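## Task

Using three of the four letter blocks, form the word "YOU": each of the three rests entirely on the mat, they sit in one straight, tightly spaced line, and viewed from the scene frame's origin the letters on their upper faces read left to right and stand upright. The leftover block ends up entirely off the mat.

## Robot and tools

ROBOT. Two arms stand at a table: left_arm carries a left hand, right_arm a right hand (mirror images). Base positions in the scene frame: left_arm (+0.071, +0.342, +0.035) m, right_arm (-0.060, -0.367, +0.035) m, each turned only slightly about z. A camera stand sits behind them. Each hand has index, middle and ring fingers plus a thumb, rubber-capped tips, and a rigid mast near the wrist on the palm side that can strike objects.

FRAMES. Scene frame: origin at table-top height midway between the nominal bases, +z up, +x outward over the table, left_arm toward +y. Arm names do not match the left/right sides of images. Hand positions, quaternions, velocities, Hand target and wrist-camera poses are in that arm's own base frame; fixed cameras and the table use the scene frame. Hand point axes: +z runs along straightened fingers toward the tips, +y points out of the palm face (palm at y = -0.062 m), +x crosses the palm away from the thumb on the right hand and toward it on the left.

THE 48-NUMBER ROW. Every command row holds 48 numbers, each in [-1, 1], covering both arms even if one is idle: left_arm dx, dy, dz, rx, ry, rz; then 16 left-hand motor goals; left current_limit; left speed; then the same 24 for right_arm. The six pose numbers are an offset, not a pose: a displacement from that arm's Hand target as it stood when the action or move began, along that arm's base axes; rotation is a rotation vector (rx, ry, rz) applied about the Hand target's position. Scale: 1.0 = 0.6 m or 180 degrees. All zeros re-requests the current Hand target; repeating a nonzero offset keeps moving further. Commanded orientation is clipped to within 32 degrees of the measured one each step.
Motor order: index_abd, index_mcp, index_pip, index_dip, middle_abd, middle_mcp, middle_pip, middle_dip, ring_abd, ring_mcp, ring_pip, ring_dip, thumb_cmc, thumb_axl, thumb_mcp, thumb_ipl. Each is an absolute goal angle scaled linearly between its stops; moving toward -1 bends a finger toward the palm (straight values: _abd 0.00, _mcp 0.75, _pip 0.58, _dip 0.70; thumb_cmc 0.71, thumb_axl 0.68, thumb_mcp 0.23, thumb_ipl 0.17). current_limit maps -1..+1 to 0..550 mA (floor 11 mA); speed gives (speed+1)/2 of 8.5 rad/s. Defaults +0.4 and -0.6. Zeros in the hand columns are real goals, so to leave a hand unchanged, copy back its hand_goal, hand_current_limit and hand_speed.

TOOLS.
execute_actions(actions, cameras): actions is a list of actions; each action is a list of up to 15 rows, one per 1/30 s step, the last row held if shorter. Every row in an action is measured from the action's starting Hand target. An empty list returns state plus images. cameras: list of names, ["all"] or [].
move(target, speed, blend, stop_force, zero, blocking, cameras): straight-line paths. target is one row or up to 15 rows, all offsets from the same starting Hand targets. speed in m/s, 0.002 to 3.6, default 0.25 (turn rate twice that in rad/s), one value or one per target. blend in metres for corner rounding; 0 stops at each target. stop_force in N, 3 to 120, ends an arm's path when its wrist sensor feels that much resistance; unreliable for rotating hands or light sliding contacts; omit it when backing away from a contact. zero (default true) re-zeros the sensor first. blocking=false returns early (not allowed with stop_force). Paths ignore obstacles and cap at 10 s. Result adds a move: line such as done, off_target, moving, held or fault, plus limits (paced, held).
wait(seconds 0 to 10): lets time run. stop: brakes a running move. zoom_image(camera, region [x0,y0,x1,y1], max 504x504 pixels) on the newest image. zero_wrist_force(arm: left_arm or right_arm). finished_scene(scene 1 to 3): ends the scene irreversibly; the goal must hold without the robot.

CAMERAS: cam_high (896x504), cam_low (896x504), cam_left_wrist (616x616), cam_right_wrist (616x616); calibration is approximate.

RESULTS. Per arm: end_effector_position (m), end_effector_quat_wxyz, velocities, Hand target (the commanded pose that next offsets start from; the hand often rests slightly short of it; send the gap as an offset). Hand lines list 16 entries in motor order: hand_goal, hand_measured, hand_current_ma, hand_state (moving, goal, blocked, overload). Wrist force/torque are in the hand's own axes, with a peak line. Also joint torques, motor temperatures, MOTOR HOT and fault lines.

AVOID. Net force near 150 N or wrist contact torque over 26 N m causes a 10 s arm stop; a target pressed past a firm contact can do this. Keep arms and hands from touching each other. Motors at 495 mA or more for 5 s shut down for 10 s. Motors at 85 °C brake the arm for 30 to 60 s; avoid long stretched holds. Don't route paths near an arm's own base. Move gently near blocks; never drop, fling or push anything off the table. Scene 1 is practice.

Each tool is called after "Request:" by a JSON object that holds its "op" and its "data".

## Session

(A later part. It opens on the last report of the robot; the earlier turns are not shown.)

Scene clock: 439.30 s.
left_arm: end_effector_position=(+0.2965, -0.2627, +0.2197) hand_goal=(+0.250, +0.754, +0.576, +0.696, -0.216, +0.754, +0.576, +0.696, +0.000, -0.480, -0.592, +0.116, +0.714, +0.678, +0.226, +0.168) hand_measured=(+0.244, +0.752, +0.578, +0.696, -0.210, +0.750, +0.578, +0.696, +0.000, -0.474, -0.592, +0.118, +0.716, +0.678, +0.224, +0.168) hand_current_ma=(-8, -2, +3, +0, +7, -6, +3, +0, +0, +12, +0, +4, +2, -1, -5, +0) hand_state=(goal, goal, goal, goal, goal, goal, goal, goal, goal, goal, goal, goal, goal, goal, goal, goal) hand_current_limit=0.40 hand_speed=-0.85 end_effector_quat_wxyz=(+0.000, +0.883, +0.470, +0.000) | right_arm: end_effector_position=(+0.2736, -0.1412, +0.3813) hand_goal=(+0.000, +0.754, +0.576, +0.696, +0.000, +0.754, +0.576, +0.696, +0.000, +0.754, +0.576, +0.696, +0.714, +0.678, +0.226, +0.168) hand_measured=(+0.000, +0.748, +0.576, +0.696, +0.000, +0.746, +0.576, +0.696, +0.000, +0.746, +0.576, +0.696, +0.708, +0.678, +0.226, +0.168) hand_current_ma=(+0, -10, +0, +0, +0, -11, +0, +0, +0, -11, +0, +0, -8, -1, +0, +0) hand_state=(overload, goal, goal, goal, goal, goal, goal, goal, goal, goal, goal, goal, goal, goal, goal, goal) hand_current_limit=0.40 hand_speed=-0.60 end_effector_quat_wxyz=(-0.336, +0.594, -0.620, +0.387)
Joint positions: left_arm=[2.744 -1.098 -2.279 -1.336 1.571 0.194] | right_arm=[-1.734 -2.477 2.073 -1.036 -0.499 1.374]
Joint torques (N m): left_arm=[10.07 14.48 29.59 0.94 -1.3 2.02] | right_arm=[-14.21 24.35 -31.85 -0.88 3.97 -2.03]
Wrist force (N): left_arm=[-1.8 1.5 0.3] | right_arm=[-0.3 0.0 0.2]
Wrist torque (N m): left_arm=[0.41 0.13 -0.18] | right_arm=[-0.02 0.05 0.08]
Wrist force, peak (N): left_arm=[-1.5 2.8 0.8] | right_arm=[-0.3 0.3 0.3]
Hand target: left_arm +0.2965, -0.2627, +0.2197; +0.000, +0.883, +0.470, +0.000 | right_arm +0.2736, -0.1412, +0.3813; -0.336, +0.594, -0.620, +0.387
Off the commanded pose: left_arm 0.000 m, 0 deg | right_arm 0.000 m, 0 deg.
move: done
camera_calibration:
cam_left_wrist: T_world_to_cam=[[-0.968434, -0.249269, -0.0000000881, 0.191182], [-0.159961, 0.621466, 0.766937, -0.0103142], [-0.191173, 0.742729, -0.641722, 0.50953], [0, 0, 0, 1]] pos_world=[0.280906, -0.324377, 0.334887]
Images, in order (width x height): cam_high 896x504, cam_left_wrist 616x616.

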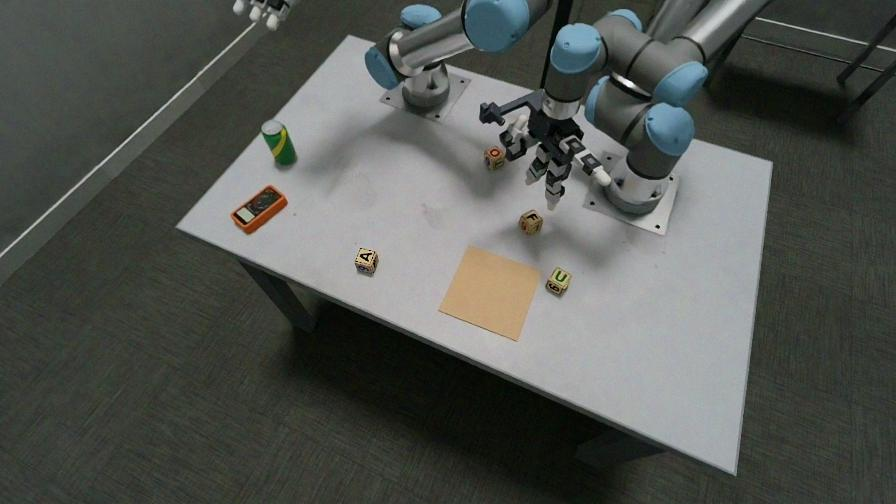

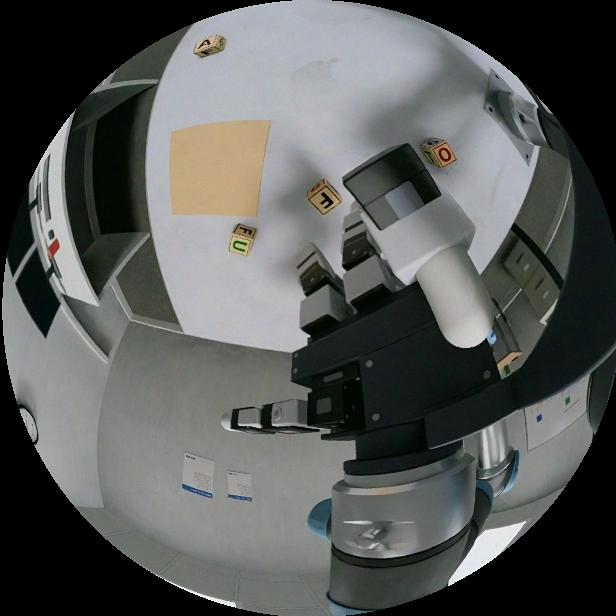

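Request:
{"op": "move", "data": {"target": [0.192,-0.5143,-0.1038,0.1382,-0.0262,-0.7339, 0.25,0.7534,0.5766,0.6957, -0.2167,0.7534,0.5766,0.6957, 0,-0.4795,-0.5912,0.1159, 0.714,0.678,0.226,0.168, 0.4,-0.85, 0,0,0,0,0,0, 0,0.754,0.576,0.696,0,0.754,0.576,0.696,0,0.754,0.576,0.696,0.714,0.678,0.226,0.168,0.4,-0.6], "speed": 0.4, "cameras": ["all"]}}

Request:
{"op": "zoom_image", "data": {"camera": "cam_left_wrist", "region": [260, 160, 400, 300]}}

Request:
{"op": "zoom_image", "data": {"camera": "cam_high", "region": [320, 200, 420, 300]}}

Request:
{"op": "zoom_image", "data": {"camera": "cam_low", "region": [200, 140, 340, 290]}}

Scene clock: 502.37 s.
left_arm: end_effector_position=(+0.4117, -0.5712, +0.1574) hand_goal=(+0.250, +0.754, +0.576, +0.696, -0.216, +0.754, +0.576, +0.696, +0.000, -0.480, -0.592, +0.116, +0.714, +0.678, +0.226, +0.168) hand_measured=(+0.244, +0.752, +0.578, +0.696, -0.212, +0.750, +0.578, +0.696, +0.000, -0.474, -0.592, +0.118, +0.714, +0.678, +0.224, +0.168) hand_current_ma=(-7, -3, +2, +0, +5, -6, +2, +0, +0, +12, +0, +4, -1, -1, -5, +0) hand_state=(goal, goal, goal, goal, goal, goal, goal, goal, goal, goal, goal, goal, goal, goal, goal, goal) hand_current_limit=0.40 hand_speed=-0.85 end_effector_quat_wxyz=(-0.136, +0.767, -0.617, +0.109) | right_arm: end_effector_position=(+0.2736, -0.1412, +0.3813) hand_goal=(+0.000, +0.754, +0.576, +0.696, +0.000, +0.754, +0.576, +0.696, +0.000, +0.754, +0.576, +0.696, +0.714, +0.678, +0.226, +0.168) hand_measured=(+0.000, +0.748, +0.576, +0.696, +0.000, +0.746, +0.576, +0.696, +0.000, +0.746, +0.576, +0.696, +0.708, +0.678, +0.226, +0.168) hand_current_ma=(+0, -10, +0, +0, +0, -11, +0, +0, +0, -11, +0, +0, -8, -1, +0, +0) hand_state=(overload, goal, goal, goal, goal, goal, goal, goal, goal, goal, goal, goal, goal, goal, goal, goal) hand_current_limit=0.40 hand_speed=-0.60 end_effector_quat_wxyz=(-0.336, +0.594, -0.620, +0.387)
Joint positions: left_arm=[2.406 -2.09 -1.444 -0.97 1.853 2.221] | right_arm=[-1.734 -2.477 2.073 -1.036 -0.499 1.374]
Joint torques (N m): left_arm=[-9.38 32.83 28.1 0.76 -0.79 1.99] | right_arm=[-13.76 24.7 -31.85 -0.85 3.79 -2.06]
Wrist force (N): left_arm=[-1.9 2.2 -0.1] | right_arm=[-0.2 0.1 0.2]
Wrist torque (N m): left_arm=[0.57 0.11 -0.14] | right_arm=[-0.01 0.03 0.09]
Wrist force, peak (N): left_arm=[-2.4 2.3 -0.1] | right_arm=[-0.3 0.4 0.4]
Hand target: left_arm +0.4117, -0.5713, +0.1574; -0.136, +0.767, -0.618, +0.109 | right_arm +0.2736, -0.1412, +0.3813; -0.336, +0.594, -0.620, +0.387
Off the commanded pose: left_arm 0.000 m, 0 deg | right_arm 0.000 m, 0 deg.
move: done
camera_calibration:
cam_left_wrist: T_world_to_cam=[[0.450447, 0.863325, 0.227526, 0.241437], [0.275134, -0.376671, 0.884545, -0.520327], [0.849352, -0.33584, -0.4072, -0.360651], [0, 0, 0, 1]] pos_world=[0.340725, -0.525552, 0.258462]
cam_right_wrist: T_world_to_cam=[[-0.238929, 0.73833, -0.630699, 0.441505], [-0.387035, 0.523278, 0.759199, -0.156693], [0.890571, 0.425498, 0.160733, -0.114502], [0, 0, 0, 1]] pos_world=[0.146815, -0.195262, 0.415823]

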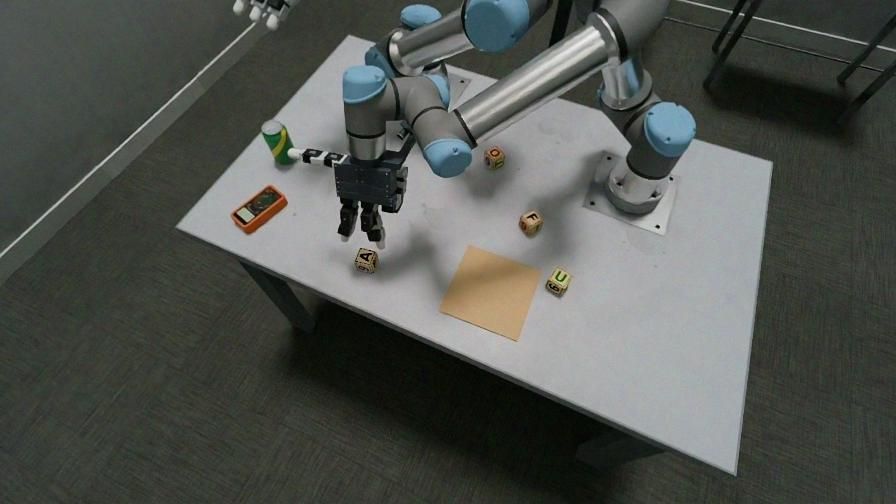

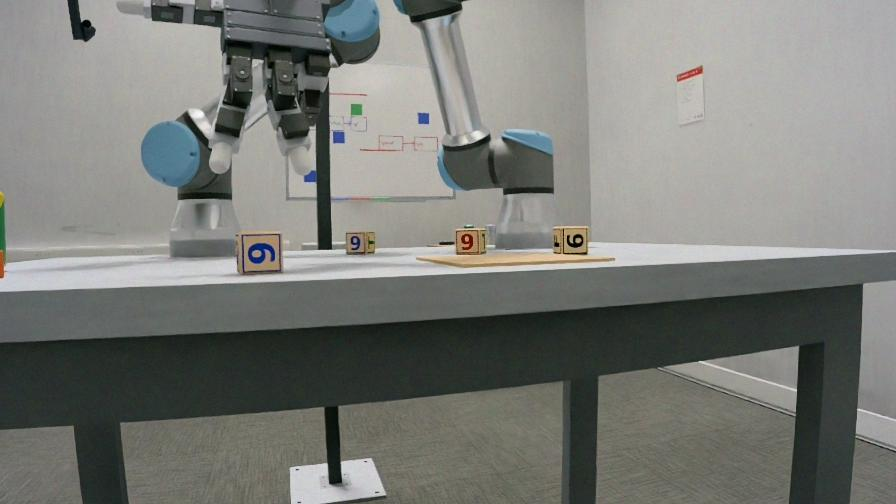

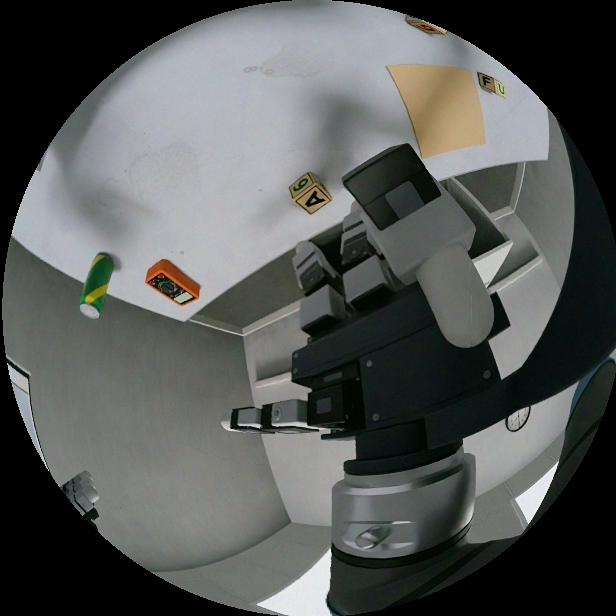

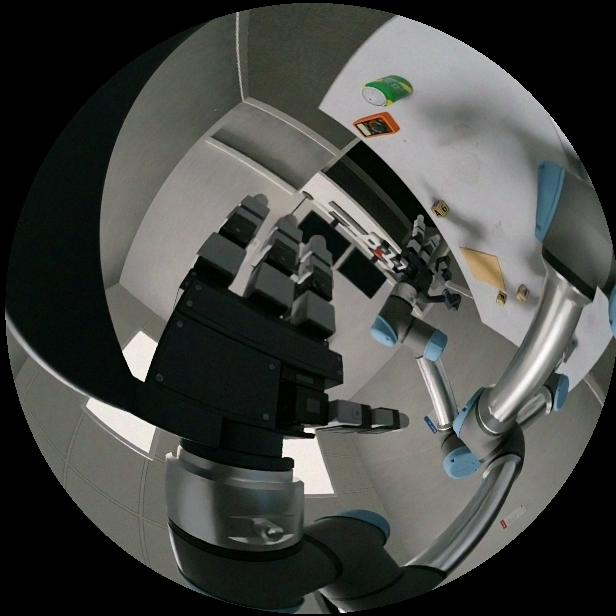

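Scaled by 3.600 from the camera's 616x616 image, which has a finer 880x880 frame.

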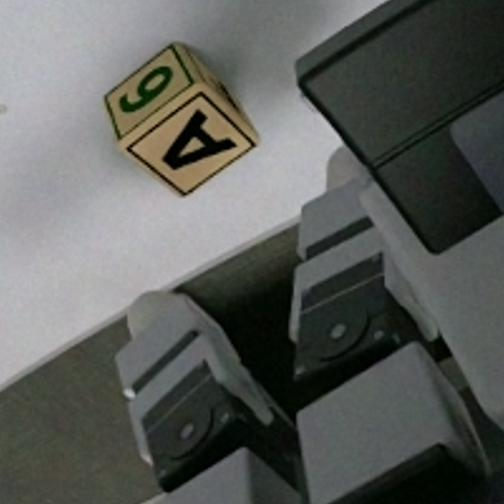

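Scaled by 5.040 from the camera's 896x504 image, which has a finer 1280x720 frame.

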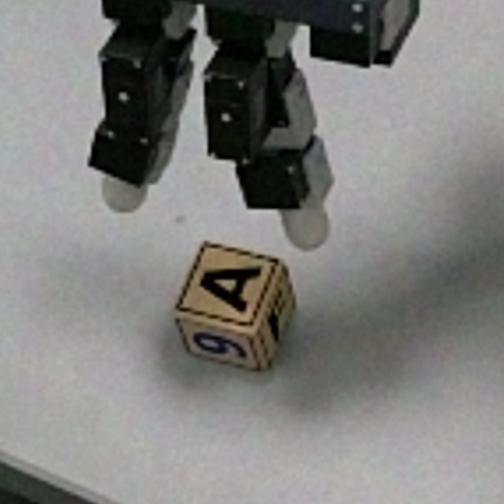

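Scaled by 3.360 from the camera's 896x504 image, which has a finer 1280x720 frame.

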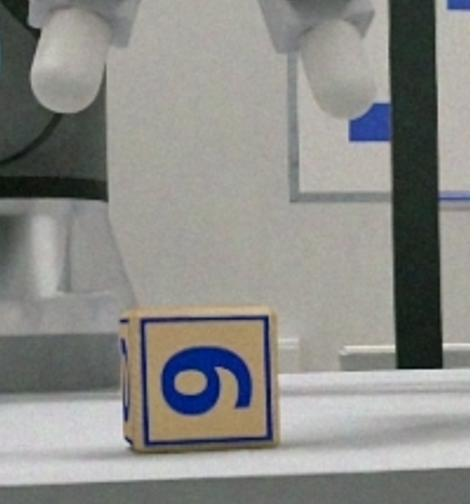

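Request:
{"op": "move", "data": {"target": [[0.0140,-0.0073,-0.02,0,0,-0.0106,0.25,0.7534,0.5766,0.6957,-0.2167,0.7534,0.5766,0.6957,0,-0.4795,-0.5912,0.1159,0.714,0.678,0.226,0.168,0.4,-0.85,0,0,0,0,0,0,0,0.754,0.576,0.696,0,0.754,0.576,0.696,0,0.754,0.576,0.696,0.714,0.678,0.226,0.168,0.4,-0.6],[0.0140,-0.0073,-0.1375,0,0,-0.0106,0.25,0.7534,0.5766,0.6957,-0.2167,0.7534,0.5766,0.6957,0,-0.4795,-0.5912,0.1159,0.714,0.678,0.226,0.168,0.4,-0.85,0,0,0,0,0,0,0,0.754,0.576,0.696,0,0.754,0.576,0.696,0,0.754,0.576,0.696,0.714,0.678,0.226,0.168,0.4,-0.6]], "speed": 0.12, "blend": [0.005,0], "cameras": ["cam_left_wrist"]}}

Scene clock: 565.07 s.
left_arm: end_effector_position=(+0.4201, -0.5756, +0.0750) hand_goal=(+0.250, +0.754, +0.576, +0.696, -0.216, +0.754, +0.576, +0.696, +0.000, -0.480, -0.592, +0.116, +0.714, +0.678, +0.226, +0.168) hand_measured=(+0.246, +0.752, +0.578, +0.696, -0.212, +0.750, +0.578, +0.696, +0.000, -0.474, -0.592, +0.118, +0.714, +0.678, +0.224, +0.168) hand_current_ma=(-7, -3, +2, +0, +5, -6, +2, +0, +0, +12, +0, +4, -1, -1, -5, +0) hand_state=(goal, goal, goal, goal, goal, goal, goal, goal, goal, goal, goal, goal, goal, goal, goal, goal) hand_current_limit=0.40 hand_speed=-0.85 end_effector_quat_wxyz=(-0.134, +0.757, -0.630, +0.111) | right_arm: end_effector_position=(+0.2736, -0.1412, +0.3813) hand_goal=(+0.000, +0.754, +0.576, +0.696, +0.000, +0.754, +0.576, +0.696, +0.000, +0.754, +0.576, +0.696, +0.714, +0.678, +0.226, +0.168) hand_measured=(+0.000, +0.748, +0.576, +0.696, +0.000, +0.746, +0.576, +0.696, +0.000, +0.746, +0.576, +0.696, +0.708, +0.678, +0.226, +0.168) hand_current_ma=(+0, -10, +0, +0, +0, -11, +0, +0, +0, -11, +0, +0, -8, -1, +0, +0) hand_state=(overload, goal, goal, goal, goal, goal, goal, goal, goal, goal, goal, goal, goal, goal, goal, goal) hand_current_limit=0.40 hand_speed=-0.60 end_effector_quat_wxyz=(-0.336, +0.594, -0.620, +0.387)
Joint positions: left_arm=[2.411 -2.2 -1.501 -0.793 1.845 2.259] | right_arm=[-1.734 -2.477 2.073 -1.036 -0.499 1.374]
Joint torques (N m): left_arm=[5.52 34.28 11.8 3.91 -0.99 2.06] | right_arm=[-13.78 24.44 -32.23 -0.89 3.97 -1.93]
Wrist force (N): left_arm=[-1.9 2.1 0.2] | right_arm=[-0.2 0.1 0.2]
Wrist torque (N m): left_arm=[0.54 0.11 -0.14] | right_arm=[-0.02 0.04 0.09]
Wrist force, peak (N): left_arm=[-2.3 2.8 -0.6] | right_arm=[-0.7 0.1 0.0]
Hand target: left_arm +0.4201, -0.5756, +0.0749; -0.134, +0.757, -0.630, +0.111 | right_arm +0.2736, -0.1412, +0.3813; -0.336, +0.594, -0.620, +0.387
Off the commanded pose: left_arm 0.000 m, 0 deg | right_arm 0.000 m, 0 deg.
move: done
camera_calibration:
cam_left_wrist: T_world_to_cam=[[0.479077, 0.847784, 0.227479, 0.239169], [0.262428, -0.385639, 0.884542, -0.451247], [0.837625, -0.364067, -0.407233, -0.414208], [0, 0, 0, 1]] pos_world=[0.350791, -0.527581, 0.176061]
Images, in order (width x height): cam_left_wrist 616x616.

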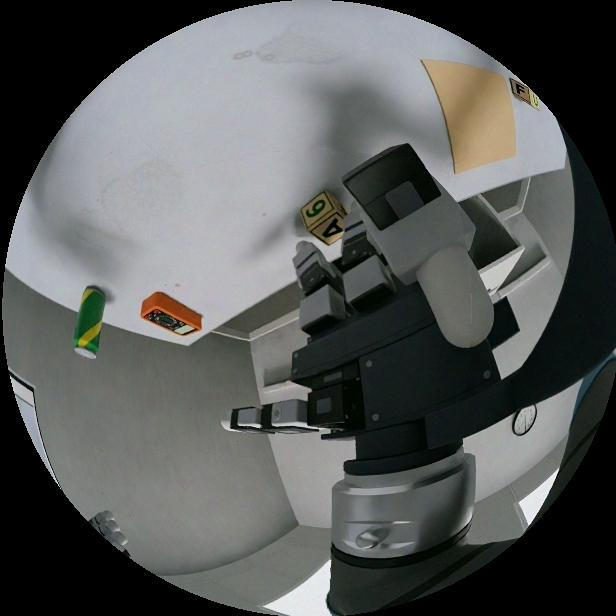

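Request:
{"op": "move", "data": {"target": [[0,0,0,0,0,0,-0.06,0.7534,0.5766,0.6957,0.06,0.7534,0.5766,0.6957,0,-0.4795,-0.5912,0.1159,0.714,0.678,0.226,0.168,0.75,-0.85,0,0,0,0,0,0,0,0.754,0.576,0.696,0,0.754,0.576,0.696,0,0.754,0.576,0.696,0.714,0.678,0.226,0.168,0.4,-0.6],[0,0,0.2167,0,0,0,-0.06,0.7534,0.5766,0.6957,0.06,0.7534,0.5766,0.6957,0,-0.4795,-0.5912,0.1159,0.714,0.678,0.226,0.168,0.75,-0.85,0,0,0,0,0,0,0,0.754,0.576,0.696,0,0.754,0.576,0.696,0,0.754,0.576,0.696,0.714,0.678,0.226,0.168,0.4,-0.6]], "speed": [0.1,0.15], "cameras": ["cam_left_wrist"]}}

Request:
{"op": "move", "data": {"target": [0,0,0,0,0,0,-0.06,-0.53,0.5766,0.6957,0.06,-0.515,0.5766,0.6957,0,-0.4795,-0.5912,0.1159,0.714,0.678,0.226,0.168,0.75,-0.75,0,0,0,0,0,0,0,0.754,0.576,0.696,0,0.754,0.576,0.696,0,0.754,0.576,0.696,0.714,0.678,0.226,0.168,0.4,-0.6], "speed": 0.2, "cameras": ["all"]}}

Scene clock: 579.83 s.
left_arm: end_effector_position=(+0.4201, -0.5757, +0.2049) hand_goal=(-0.060, +0.754, +0.576, +0.696, +0.060, +0.754, +0.576, +0.696, +0.000, -0.480, -0.592, +0.116, +0.714, +0.678, +0.226, +0.168) hand_measured=(+0.124, +0.750, +0.576, +0.696, -0.090, +0.748, +0.576, +0.696, +0.000, -0.474, -0.592, +0.118, +0.712, +0.678, +0.224, +0.168) hand_current_ma=(+481, -6, +1, +0, -481, -9, +0, +0, +0, +12, +0, +4, -1, -1, -5, +0) hand_state=(blocked, goal, goal, goal, blocked, goal, goal, goal, goal, goal, goal, goal, goal, goal, goal, goal) hand_current_limit=0.75 hand_speed=-0.85 end_effector_quat_wxyz=(-0.134, +0.757, -0.630, +0.111) | right_arm: end_effector_position=(+0.2736, -0.1412, +0.3813) hand_goal=(+0.000, +0.754, +0.576, +0.696, +0.000, +0.754, +0.576, +0.696, +0.000, +0.754, +0.576, +0.696, +0.714, +0.678, +0.226, +0.168) hand_measured=(+0.000, +0.748, +0.576, +0.696, +0.000, +0.746, +0.576, +0.696, +0.000, +0.746, +0.576, +0.696, +0.708, +0.678, +0.226, +0.168) hand_current_ma=(+0, -10, +0, +0, +0, -11, +0, +0, +0, -11, +0, +0, -8, -1, +0, +0) hand_state=(overload, goal, goal, goal, goal, goal, goal, goal, goal, goal, goal, goal, goal, goal, goal, goal) hand_current_limit=0.40 hand_speed=-0.60 end_effector_quat_wxyz=(-0.336, +0.594, -0.620, +0.387)
Joint positions: left_arm=[2.411 -2.075 -1.342 -1.076 1.845 2.259] | right_arm=[-1.734 -2.477 2.073 -1.036 -0.499 1.374]
Joint torques (N m): left_arm=[0.88 58.21 28.24 1.08 1.78 -2.42] | right_arm=[-13.46 24.22 -32.2 -0.99 4.03 -2.03]
Wrist force (N): left_arm=[-1.7 2.5 0.3] | right_arm=[-0.3 0.2 0.1]
Wrist torque (N m): left_arm=[0.53 0.08 -0.13] | right_arm=[0.01 0.06 0.08]
Wrist force, peak (N): left_arm=[-1.9 3.0 1.7] | right_arm=[-0.3 0.3 0.4]
Hand target: left_arm +0.4201, -0.5756, +0.2050; -0.134, +0.757, -0.630, +0.111 | right_arm +0.2736, -0.1412, +0.3813; -0.336, +0.594, -0.620, +0.387
Off the commanded pose: left_arm 0.000 m, 0 deg | right_arm 0.000 m, 0 deg.
move: done
camera_calibration:
cam_left_wrist: T_world_to_cam=[[0.47919, 0.847713, 0.227508, 0.209604], [0.262429, -0.385726, 0.884503, -0.566069], [0.837561, -0.36414, -0.407301, -0.361262], [0, 0, 0, 1]] pos_world=[0.350691, -0.527582, 0.305861]
Images, in order (width x height): cam_left_wrist 616x616.

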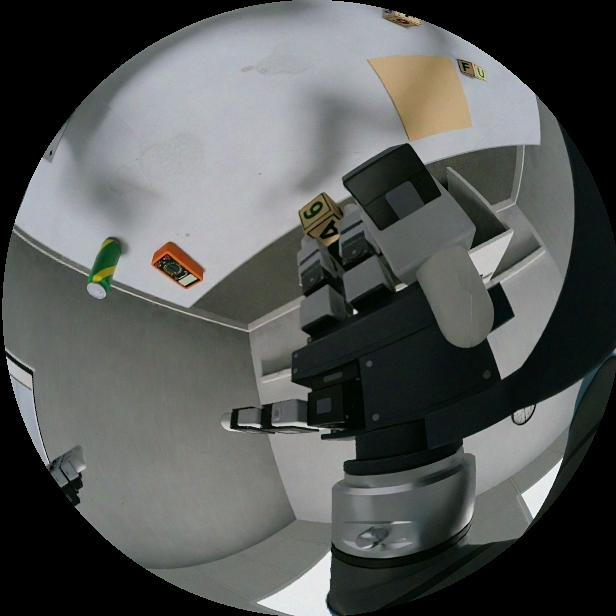

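Scene clock: 581.63 s.
left_arm: end_effector_position=(+0.4201, -0.5756, +0.2050) hand_goal=(-0.060, -0.530, +0.576, +0.696, +0.060, -0.514, +0.576, +0.696, +0.000, -0.480, -0.592, +0.116, +0.714, +0.678, +0.226, +0.168) hand_measured=(+0.124, -0.498, +0.580, +0.696, -0.090, -0.482, +0.582, +0.696, +0.000, -0.474, -0.592, +0.118, +0.712, +0.678, +0.224, +0.168) hand_current_ma=(+481, +88, +5, +0, -481, +92, +8, +0, +0, +12, +0, +4, -1, -1, -5, +0) hand_state=(blocked, blocked, goal, goal, blocked, blocked, goal, goal, goal, goal, goal, goal, goal, goal, goal, goal) hand_current_limit=0.75 hand_speed=-0.75 end_effector_quat_wxyz=(-0.134, +0.757, -0.630, +0.111) | right_arm: end_effector_position=(+0.2736, -0.1412, +0.3813) hand_goal=(+0.000, +0.754, +0.576, +0.696, +0.000, +0.754, +0.576, +0.696, +0.000, +0.754, +0.576, +0.696, +0.714, +0.678, +0.226, +0.168) hand_measured=(+0.000, +0.748, +0.576, +0.696, +0.000, +0.746, +0.576, +0.696, +0.000, +0.746, +0.576, +0.696, +0.708, +0.678, +0.226, +0.168) hand_current_ma=(+0, -10, +0, +0, +0, -11, +0, +0, +0, -11, +0, +0, -8, -1, +0, +0) hand_state=(overload, goal, goal, goal, goal, goal, goal, goal, goal, goal, goal, goal, goal, goal, goal, goal) hand_current_limit=0.40 hand_speed=-0.60 end_effector_quat_wxyz=(-0.336, +0.594, -0.620, +0.387)
Joint positions: left_arm=[2.411 -2.075 -1.342 -1.077 1.845 2.259] | right_arm=[-1.734 -2.477 2.073 -1.036 -0.499 1.374]
Joint torques (N m): left_arm=[9.08 57.65 28.19 1.03 1.32 -2.3] | right_arm=[-12.88 24.38 -33.02 -0.99 4.1 -2.03]
Wrist force (N): left_arm=[-1.5 2.5 0.5] | right_arm=[-0.4 0.1 0.3]
Wrist torque (N m): left_arm=[0.77 0.07 -0.10] | right_arm=[-0.02 0.06 0.08]
Wrist force, peak (N): left_arm=[-1.8 2.9 0.6] | right_arm=[-0.4 0.0 0.4]
Hand target: left_arm +0.4201, -0.5756, +0.2050; -0.134, +0.757, -0.630, +0.111 | right_arm +0.2736, -0.1412, +0.3813; -0.336, +0.594, -0.620, +0.387
Off the commanded pose: left_arm 0.000 m, 0 deg | right_arm 0.000 m, 0 deg.
move: done
camera_calibration:
cam_left_wrist: T_world_to_cam=[[0.479101, 0.847751, 0.227553, 0.209619], [0.262388, -0.38571, 0.884523, -0.566141], [0.837625, -0.364068, -0.407234, -0.361225], [0, 0, 0, 1]] pos_world=[0.350691, -0.527581, 0.305962]
cam_right_wrist: T_world_to_cam=[[-0.238929, 0.73833, -0.630699, 0.441505], [-0.387035, 0.523278, 0.759199, -0.156693], [0.890571, 0.425498, 0.160733, -0.114502], [0, 0, 0, 1]] pos_world=[0.146815, -0.195262, 0.415823]

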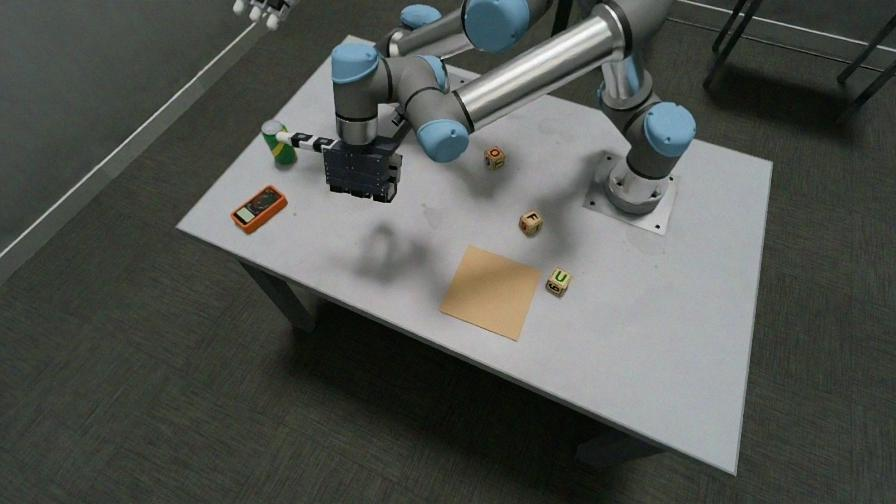

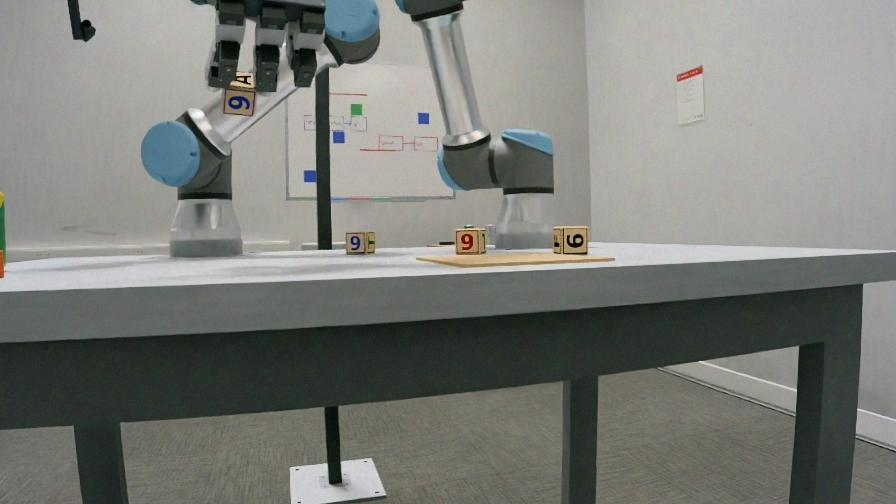

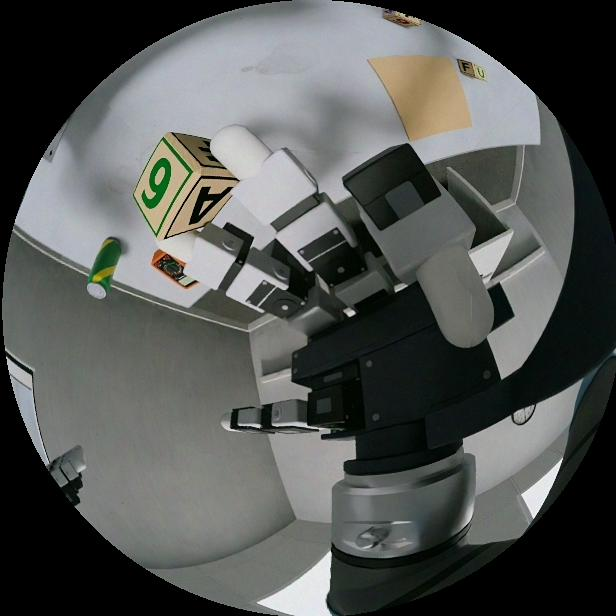

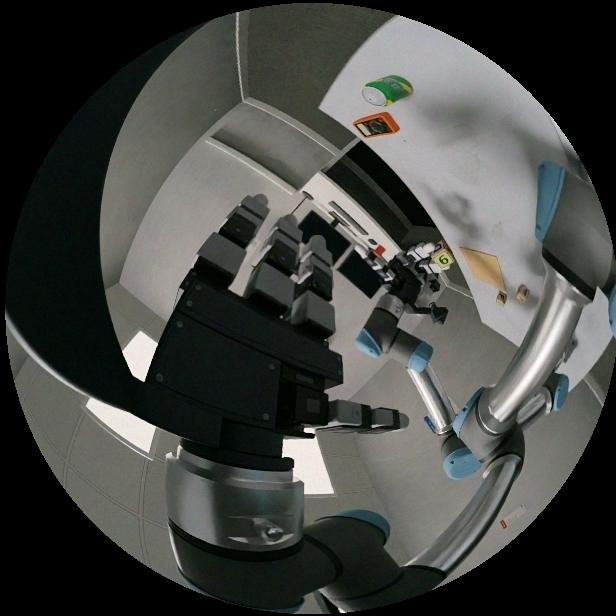

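Request:
{"op": "zoom_image", "data": {"camera": "cam_left_wrist", "region": [100, 100, 340, 320]}}

Request:
{"op": "zoom_image", "data": {"camera": "cam_low", "region": [180, 0, 360, 140]}}

Request:
{"op": "zoom_image", "data": {"camera": "cam_right_wrist", "region": [350, 200, 550, 350]}}

Scaled by 2.100 from the camera's 616x616 image, which has a finer 880x880 frame.

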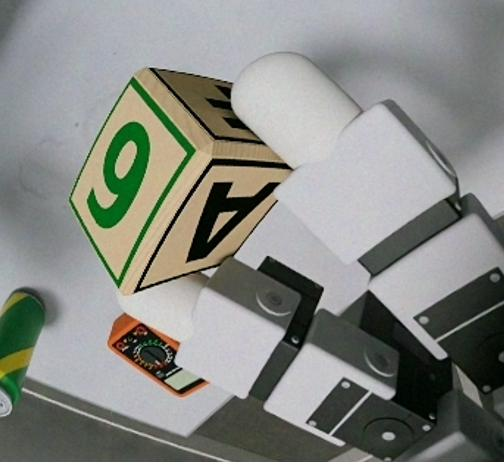

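Scaled by 2.800 from the camera's 896x504 image, which has a finer 1280x720 frame.

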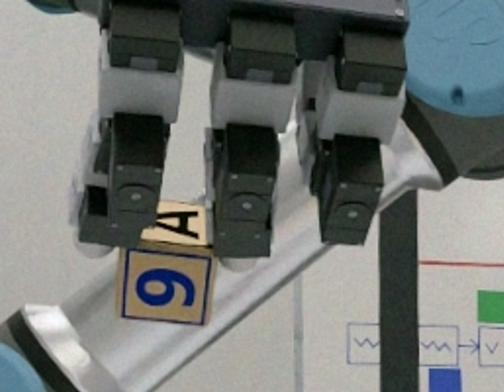

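Scaled by 2.520 from the camera's 616x616 image, which has a finer 880x880 frame.

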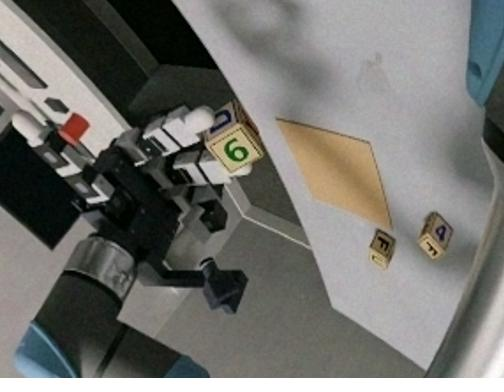

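Request:
{"op": "move", "data": {"target": [0,0,-0.325,0,0,0,-0.06,-0.53,0.5766,0.6957,0.06,-0.515,0.5766,0.6957,0,-0.4795,-0.5912,0.1159,0.714,0.678,0.226,0.168,0.75,-0.75,0,0,0,0,0,0,0,0.754,0.576,0.696,0,0.754,0.576,0.696,0,0.754,0.576,0.696,0.714,0.678,0.226,0.168,0.4,-0.6], "speed": 0.15, "cameras": []}}

Request:
{"op": "move", "data": {"target": [0,0,-0.0475,0,0,0,-0.06,-0.53,0.5766,0.6957,0.06,-0.515,0.5766,0.6957,0,-0.4795,-0.5912,0.1159,0.714,0.678,0.226,0.168,0.75,-0.75,0,0,0,0,0,0,0,0.754,0.576,0.696,0,0.754,0.576,0.696,0,0.754,0.576,0.696,0.714,0.678,0.226,0.168,0.4,-0.6], "speed": 0.025, "stop_force": 10, "cameras": ["cam_high","cam_low","cam_left_wrist"]}}

Request:
{"op": "zoom_image", "data": {"camera": "cam_left_wrist", "region": [100, 100, 340, 320]}}

Request:
{"op": "zoom_image", "data": {"camera": "cam_low", "region": [150, 120, 350, 280]}}

Scene clock: 712.20 s.
left_arm: end_effector_position=(+0.4195, -0.5749, +0.0600) hand_goal=(-0.060, -0.530, +0.576, +0.696, +0.060, -0.514, +0.576, +0.696, +0.000, -0.480, -0.592, +0.116, +0.714, +0.678, +0.226, +0.168) hand_measured=(+0.124, -0.508, +0.582, +0.696, -0.090, -0.482, +0.584, +0.698, +0.000, -0.472, -0.592, +0.118, +0.712, +0.678, +0.222, +0.168) hand_current_ma=(+481, +59, +8, +1, -481, +90, +16, +2, +0, +16, +0, +4, -2, -1, -7, +0) hand_state=(blocked, blocked, goal, goal, blocked, blocked, goal, goal, goal, goal, goal, goal, goal, goal, goal, goal) hand_current_limit=0.75 hand_speed=-0.75 end_effector_quat_wxyz=(-0.134, +0.757, -0.630, +0.110) | right_arm: end_effector_position=(+0.2736, -0.1412, +0.3813) hand_goal=(+0.000, +0.754, +0.576, +0.696, +0.000, +0.754, +0.576, +0.696, +0.000, +0.754, +0.576, +0.696, +0.714, +0.678, +0.226, +0.168) hand_measured=(+0.000, +0.748, +0.576, +0.696, +0.000, +0.746, +0.576, +0.696, +0.000, +0.746, +0.576, +0.696, +0.708, +0.678, +0.226, +0.168) hand_current_ma=(+0, -10, +0, +0, +0, -11, +0, +0, +0, -11, +0, +0, -8, -1, +0, +0) hand_state=(overload, goal, goal, goal, goal, goal, goal, goal, goal, goal, goal, goal, goal, goal, goal, goal) hand_current_limit=0.40 hand_speed=-0.60 end_effector_quat_wxyz=(-0.336, +0.594, -0.620, +0.387)
Joint positions: left_arm=[2.411 -2.218 -1.514 -0.763 1.846 2.259] | right_arm=[-1.734 -2.477 2.073 -1.036 -0.499 1.374]
Joint torques (N m): left_arm=[4.4 60.93 27.5 1 0.15 0.74] | right_arm=[-12.82 24.14 -32.73 -1.05 3.88 -1.89]
Wrist force (N): left_arm=[-1.8 2.4 0.6] | right_arm=[-0.1 0.2 0.3]
Wrist torque (N m): left_arm=[0.77 0.09 -0.10] | right_arm=[-0.02 0.02 0.10]
Wrist force, peak (N): left_arm=[-1.9 4.7 5.1] | right_arm=[-0.4 0.4 0.4]
Hand target: left_arm +0.4195, -0.5749, +0.0600; -0.134, +0.757, -0.630, +0.110 (not the last commanded pose) | right_arm +0.2736, -0.1412, +0.3813; -0.336, +0.594, -0.620, +0.387
Off the commanded pose: left_arm 0.050 m, 0 deg | right_arm 0.000 m, 0 deg.
move: held (left_arm; a check stopped the path); limits=held
pose unreachable (left arm): on one or more control steps of this call, first in action 0 (counted from 0), this arm could not follow its commanded pose, so it was not sent that pose on those steps. It may still have moved: this result reports where it is.
cause: moving toward the commanded pose would bring a part of the arm too close to another arm (a part of this arm just beyond joint 2 (shoulder lift) and a part of the right arm just beyond its joint 2 (shoulder lift), at the place that arm is still heading or pushing toward).
No camera images: "cameras" was empty.

Scene clock: 714.13 s.
left_arm: end_effector_position=(+0.4195, -0.5749, +0.0403) hand_goal=(-0.060, -0.530, +0.576, +0.696, +0.060, -0.514, +0.576, +0.696, +0.000, -0.480, -0.592, +0.116, +0.714, +0.678, +0.226, +0.168) hand_measured=(+0.124, -0.508, +0.582, +0.696, -0.090, -0.482, +0.584, +0.698, +0.000, -0.472, -0.592, +0.118, +0.712, +0.678, +0.222, +0.168) hand_current_ma=(+481, +59, +8, +1, -481, +90, +16, +2, +0, +16, +0, +4, -2, -1, -7, +0) hand_state=(blocked, blocked, goal, goal, blocked, blocked, goal, goal, goal, goal, goal, goal, goal, goal, goal, goal) hand_current_limit=0.75 hand_speed=-0.75 end_effector_quat_wxyz=(-0.134, +0.757, -0.630, +0.110) | right_arm: end_effector_position=(+0.2736, -0.1412, +0.3813) hand_goal=(+0.000, +0.754, +0.576, +0.696, +0.000, +0.754, +0.576, +0.696, +0.000, +0.754, +0.576, +0.696, +0.714, +0.678, +0.226, +0.168) hand_measured=(+0.000, +0.748, +0.576, +0.696, +0.000, +0.746, +0.576, +0.696, +0.000, +0.746, +0.576, +0.696, +0.708, +0.678, +0.226, +0.168) hand_current_ma=(+0, -10, +0, +0, +0, -11, +0, +0, +0, -11, +0, +0, -8, -1, +0, +0) hand_state=(overload, goal, goal, goal, goal, goal, goal, goal, goal, goal, goal, goal, goal, goal, goal, goal) hand_current_limit=0.40 hand_speed=-0.60 end_effector_quat_wxyz=(-0.336, +0.594, -0.620, +0.387)
Joint positions: left_arm=[2.411 -2.244 -1.527 -0.724 1.846 2.259] | right_arm=[-1.734 -2.477 2.073 -1.036 -0.499 1.374]
Joint torques (N m): left_arm=[-4.44 62.34 26.69 0.96 1.63 0.16] | right_arm=[-13.9 24.2 -32.05 -0.9 3.92 -1.98]
Wrist force (N): left_arm=[-1.8 2.4 0.6] | right_arm=[0.0 0.2 0.0]
Wrist torque (N m): left_arm=[0.76 0.10 -0.10] | right_arm=[0.01 0.02 0.11]
Wrist force, peak (N): left_arm=[-1.8 3.0 1.5] | right_arm=[-0.4 0.2 0.3]
Hand target: left_arm +0.4195, -0.5749, +0.0403; -0.134, +0.757, -0.630, +0.110 (not the last commanded pose) | right_arm +0.2736, -0.1412, +0.3813; -0.336, +0.594, -0.620, +0.387
Off the commanded pose: left_arm 0.009 m, 0 deg | right_arm 0.000 m, 0 deg.
move: held (left_arm; a check stopped the path); limits=held
pose unreachable (left arm): on one or more control steps of this call, first in action 0 (counted from 0), this arm could not follow its commanded pose, so it was not sent that pose on those steps. It may still have moved: this result reports where it is.
cause: moving toward the commanded pose would bring a part of the arm too close to another arm (a part of this arm just beyond joint 2 (shoulder lift) and a part of the right arm just beyond its joint 2 (shoulder lift), at the place that arm is still heading or pushing toward).
camera_calibration:
cam_left_wrist: T_world_to_cam=[[0.479057, 0.847655, 0.228002, 0.246682], [0.263619, -0.38669, 0.883728, -0.421105], [0.837263, -0.36325, -0.408705, -0.426808], [0, 0, 0, 1]] pos_world=[0.350187, -0.526977, 0.141459]
Images, in order (width x height): cam_high 896x504, cam_low 896x504, cam_left_wrist 616x616.

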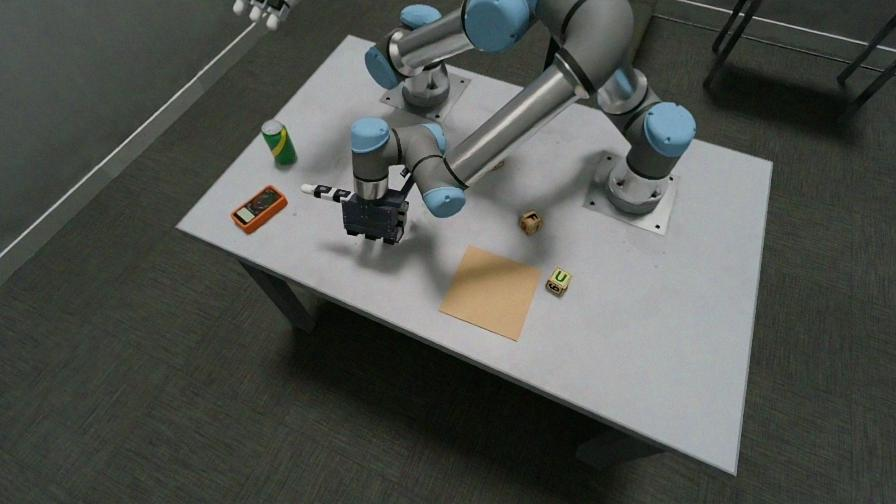

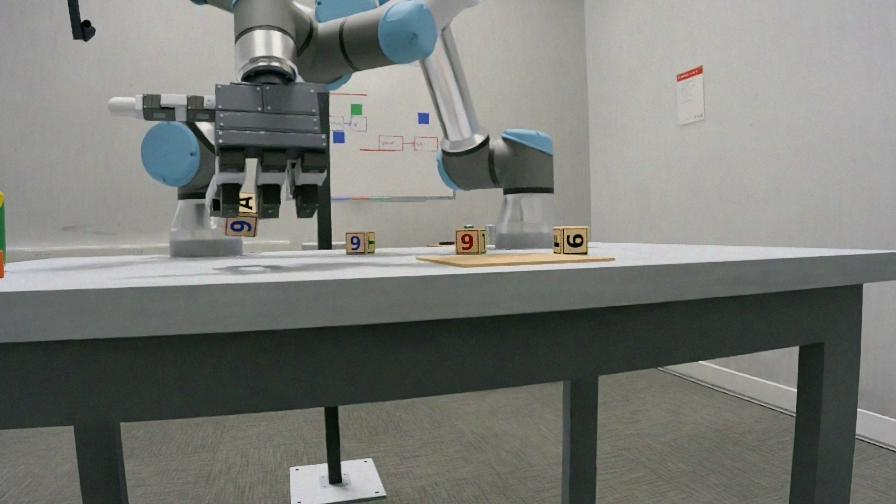

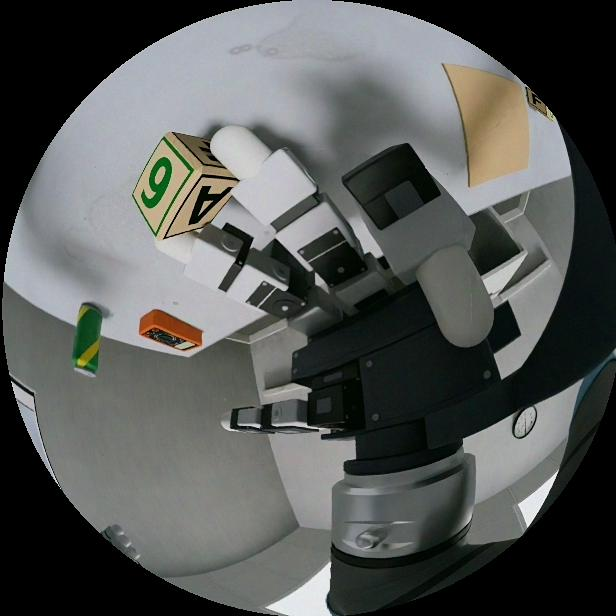

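Scaled by 2.100 from the camera's 616x616 image, which has a finer 880x880 frame.

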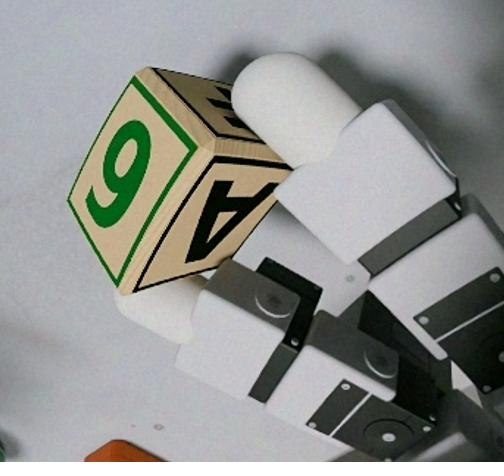

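Scaled by 2.520 from the camera's 896x504 image, which has a finer 1280x720 frame.

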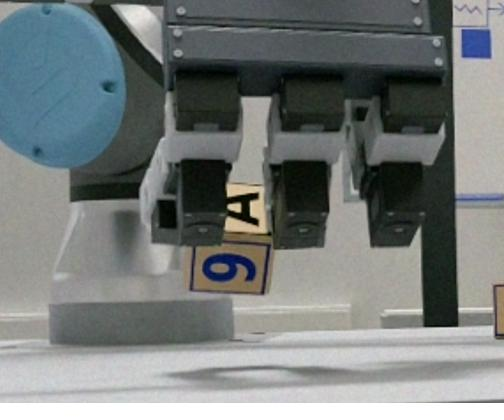

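Request:
{"op": "move", "data": {"target": [[0.0175,0.2748,0.0533,0,0,0,-0.06,-0.53,0.5766,0.6957,0.06,-0.515,0.5766,0.6957,0,-0.4795,-0.5912,0.1159,0.714,0.678,0.226,0.168,0.75,-0.75,0,0,0,0,0,0,0,0.754,0.576,0.696,0,0.754,0.576,0.696,0,0.754,0.576,0.696,0.714,0.678,0.226,0.168,0.4,-0.6],[0.0175,0.2748,-0.0472,0,0,0,-0.06,-0.53,0.5766,0.6957,0.06,-0.515,0.5766,0.6957,0,-0.4795,-0.5912,0.1159,0.714,0.678,0.226,0.168,0.75,-0.75,0,0,0,0,0,0,0,0.754,0.576,0.696,0,0.754,0.576,0.696,0,0.754,0.576,0.696,0.714,0.678,0.226,0.168,0.4,-0.6]], "speed": 0.2, "blend": [0.02,0], "cameras": []}}

Request:
{"op": "move", "data": {"target": [0,0,-0.05,0,0,0,-0.06,-0.53,0.5766,0.6957,0.06,-0.515,0.5766,0.6957,0,-0.4795,-0.5912,0.1159,0.714,0.678,0.226,0.168,0.75,-0.75,0,0,0,0,0,0,0,0.754,0.576,0.696,0,0.754,0.576,0.696,0,0.754,0.576,0.696,0.714,0.678,0.226,0.168,0.4,-0.6], "speed": 0.025, "stop_force": 10, "cameras": ["cam_low","cam_left_wrist"]}}

Request:
{"op": "zoom_image", "data": {"camera": "cam_left_wrist", "region": [100, 100, 340, 320]}}

Request:
{"op": "zoom_image", "data": {"camera": "cam_low", "region": [200, 120, 400, 280]}}

Scene clock: 742.17 s.
left_arm: end_effector_position=(+0.4299, -0.4100, +0.0121) hand_goal=(-0.060, -0.530, +0.576, +0.696, +0.060, -0.514, +0.576, +0.696, +0.000, -0.480, -0.592, +0.116, +0.714, +0.678, +0.226, +0.168) hand_measured=(+0.124, -0.508, +0.582, +0.696, -0.090, -0.482, +0.584, +0.698, +0.000, -0.472, -0.592, +0.118, +0.712, +0.678, +0.222, +0.168) hand_current_ma=(+481, +59, +8, +1, -481, +90, +16, +2, +0, +16, +0, +4, -2, -1, -7, +0) hand_state=(blocked, blocked, goal, goal, blocked, blocked, goal, goal, goal, goal, goal, goal, goal, goal, goal, goal) hand_current_limit=0.75 hand_speed=-0.75 end_effector_quat_wxyz=(-0.134, +0.757, -0.630, +0.110) | right_arm: end_effector_position=(+0.2736, -0.1412, +0.3813) hand_goal=(+0.000, +0.754, +0.576, +0.696, +0.000, +0.754, +0.576, +0.696, +0.000, +0.754, +0.576, +0.696, +0.714, +0.678, +0.226, +0.168) hand_measured=(+0.000, +0.748, +0.576, +0.696, +0.000, +0.746, +0.576, +0.696, +0.000, +0.746, +0.576, +0.696, +0.708, +0.678, +0.226, +0.168) hand_current_ma=(+0, -10, +0, +0, +0, -11, +0, +0, +0, -11, +0, +0, -8, -1, +0, +0) hand_state=(overload, goal, goal, goal, goal, goal, goal, goal, goal, goal, goal, goal, goal, goal, goal, goal) hand_current_limit=0.40 hand_speed=-0.60 end_effector_quat_wxyz=(-0.336, +0.594, -0.620, +0.387)
Joint positions: left_arm=[2.638 -2.096 -1.917 -0.426 1.79 2.486] | right_arm=[-1.734 -2.477 2.073 -1.036 -0.499 1.374]
Joint torques (N m): left_arm=[10.31 25.99 7.05 3.82 -1.16 1.96] | right_arm=[-13.1 23.38 -32.01 -0.98 3.89 -1.98]
Wrist force (N): left_arm=[-2.1 2.4 0.8] | right_arm=[-0.2 0.1 0.2]
Wrist torque (N m): left_arm=[0.74 0.13 -0.18] | right_arm=[-0.01 0.04 0.10]
Wrist force, peak (N): left_arm=[-2.1 3.0 1.9] | right_arm=[-0.4 0.3 0.3]
Hand target: left_arm +0.4300, -0.4100, +0.0120; -0.134, +0.757, -0.630, +0.110 | right_arm +0.2736, -0.1412, +0.3813; -0.336, +0.594, -0.620, +0.387
Off the commanded pose: left_arm 0.000 m, 0 deg | right_arm 0.000 m, 0 deg.
move: done
No camera images: "cameras" was empty.

Scene clock: 744.30 s.
left_arm: end_effector_position=(+0.4300, -0.4100, -0.0180) hand_goal=(-0.060, -0.530, +0.576, +0.696, +0.060, -0.514, +0.576, +0.696, +0.000, -0.480, -0.592, +0.116, +0.714, +0.678, +0.226, +0.168) hand_measured=(+0.124, -0.520, +0.578, +0.696, -0.090, -0.514, +0.572, +0.696, +0.000, -0.494, -0.592, +0.118, +0.712, +0.678, +0.222, +0.168) hand_current_ma=(+481, +23, +2, +1, -481, +1, -5, -1, +0, -30, +0, +4, -2, -1, -7, +0) hand_state=(blocked, goal, goal, goal, blocked, goal, goal, goal, goal, goal, goal, goal, goal, goal, goal, goal) hand_current_limit=0.75 hand_speed=-0.75 end_effector_quat_wxyz=(-0.134, +0.757, -0.630, +0.110) | right_arm: end_effector_position=(+0.2736, -0.1412, +0.3813) hand_goal=(+0.000, +0.754, +0.576, +0.696, +0.000, +0.754, +0.576, +0.696, +0.000, +0.754, +0.576, +0.696, +0.714, +0.678, +0.226, +0.168) hand_measured=(+0.000, +0.748, +0.576, +0.696, +0.000, +0.746, +0.576, +0.696, +0.000, +0.746, +0.576, +0.696, +0.708, +0.678, +0.226, +0.168) hand_current_ma=(+0, -10, +0, +0, +0, -11, +0, +0, +0, -11, +0, +0, -8, -1, +0, +0) hand_state=(overload, goal, goal, goal, goal, goal, goal, goal, goal, goal, goal, goal, goal, goal, goal, goal) hand_current_limit=0.40 hand_speed=-0.60 end_effector_quat_wxyz=(-0.336, +0.594, -0.620, +0.387)
Joint positions: left_arm=[2.638 -2.155 -1.927 -0.357 1.79 2.486] | right_arm=[-1.734 -2.477 2.073 -1.036 -0.499 1.374]
Joint torques (N m): left_arm=[6.65 23.89 4.14 3.2 -0.81 1.73] | right_arm=[-12.83 24.36 -31.74 -0.99 3.99 -1.91]
Wrist force (N): left_arm=[-1.9 -1.4 -3.9] | right_arm=[-0.4 0.1 0.1]
Wrist torque (N m): left_arm=[0.78 -0.18 0.06] | right_arm=[-0.02 0.06 0.08]
Wrist force, peak (N): left_arm=[-1.8 -1.7 -4.7] | right_arm=[-0.4 0.3 0.0]
Hand target: left_arm +0.4300, -0.4100, -0.0180; -0.134, +0.757, -0.630, +0.110 | right_arm +0.2736, -0.1412, +0.3813; -0.336, +0.594, -0.620, +0.387
Off the commanded pose: left_arm 0.000 m, 0 deg | right_arm 0.000 m, 0 deg.
move: done
camera_calibration:
cam_left_wrist: T_world_to_cam=[[0.479038, 0.847664, 0.228012, 0.115175], [0.263546, -0.386659, 0.883764, -0.308551], [0.837297, -0.363265, -0.408622, -0.399552], [0, 0, 0, 1]] pos_world=[0.360688, -0.362077, 0.0831595]
Images, in order (width x height): cam_low 896x504, cam_left_wrist 616x616.

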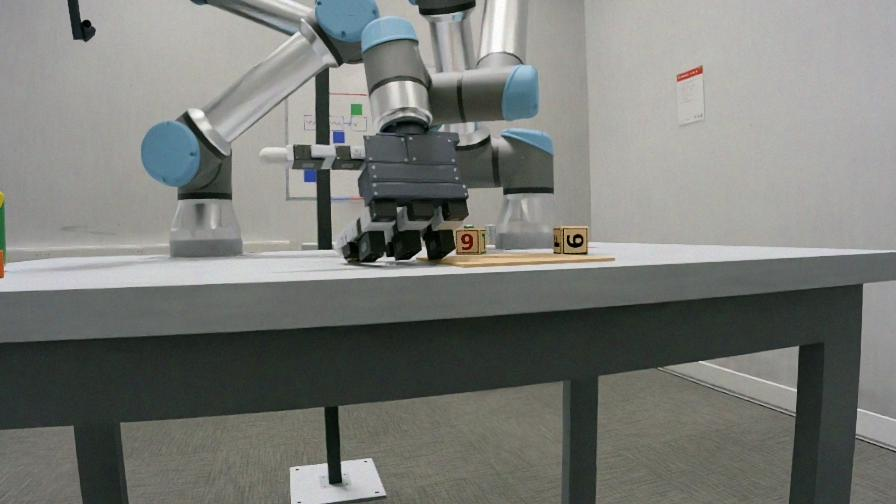

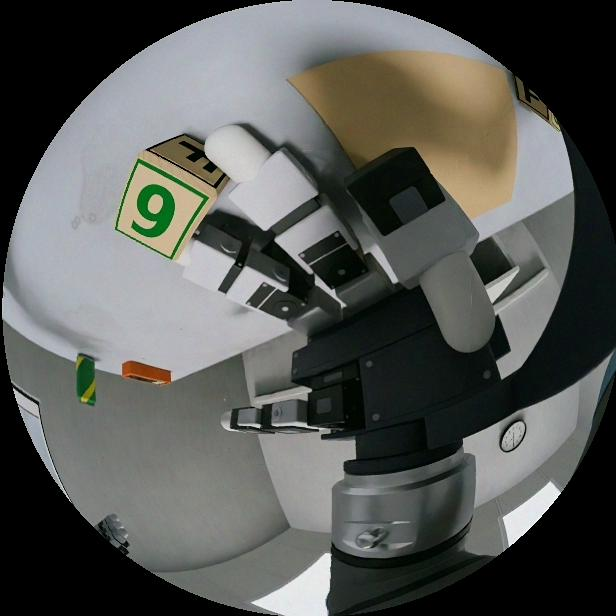

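Scaled by 2.100 from the camera's 616x616 image, which has a finer 880x880 frame.

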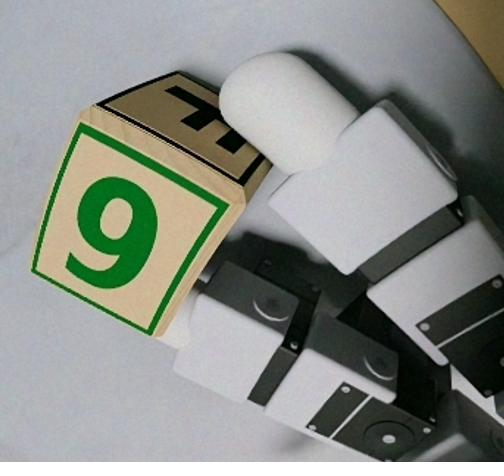

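Scaled by 2.520 from the camera's 896x504 image, which has a finer 1280x720 frame.

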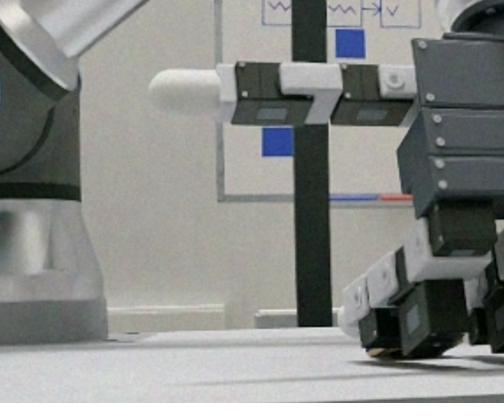

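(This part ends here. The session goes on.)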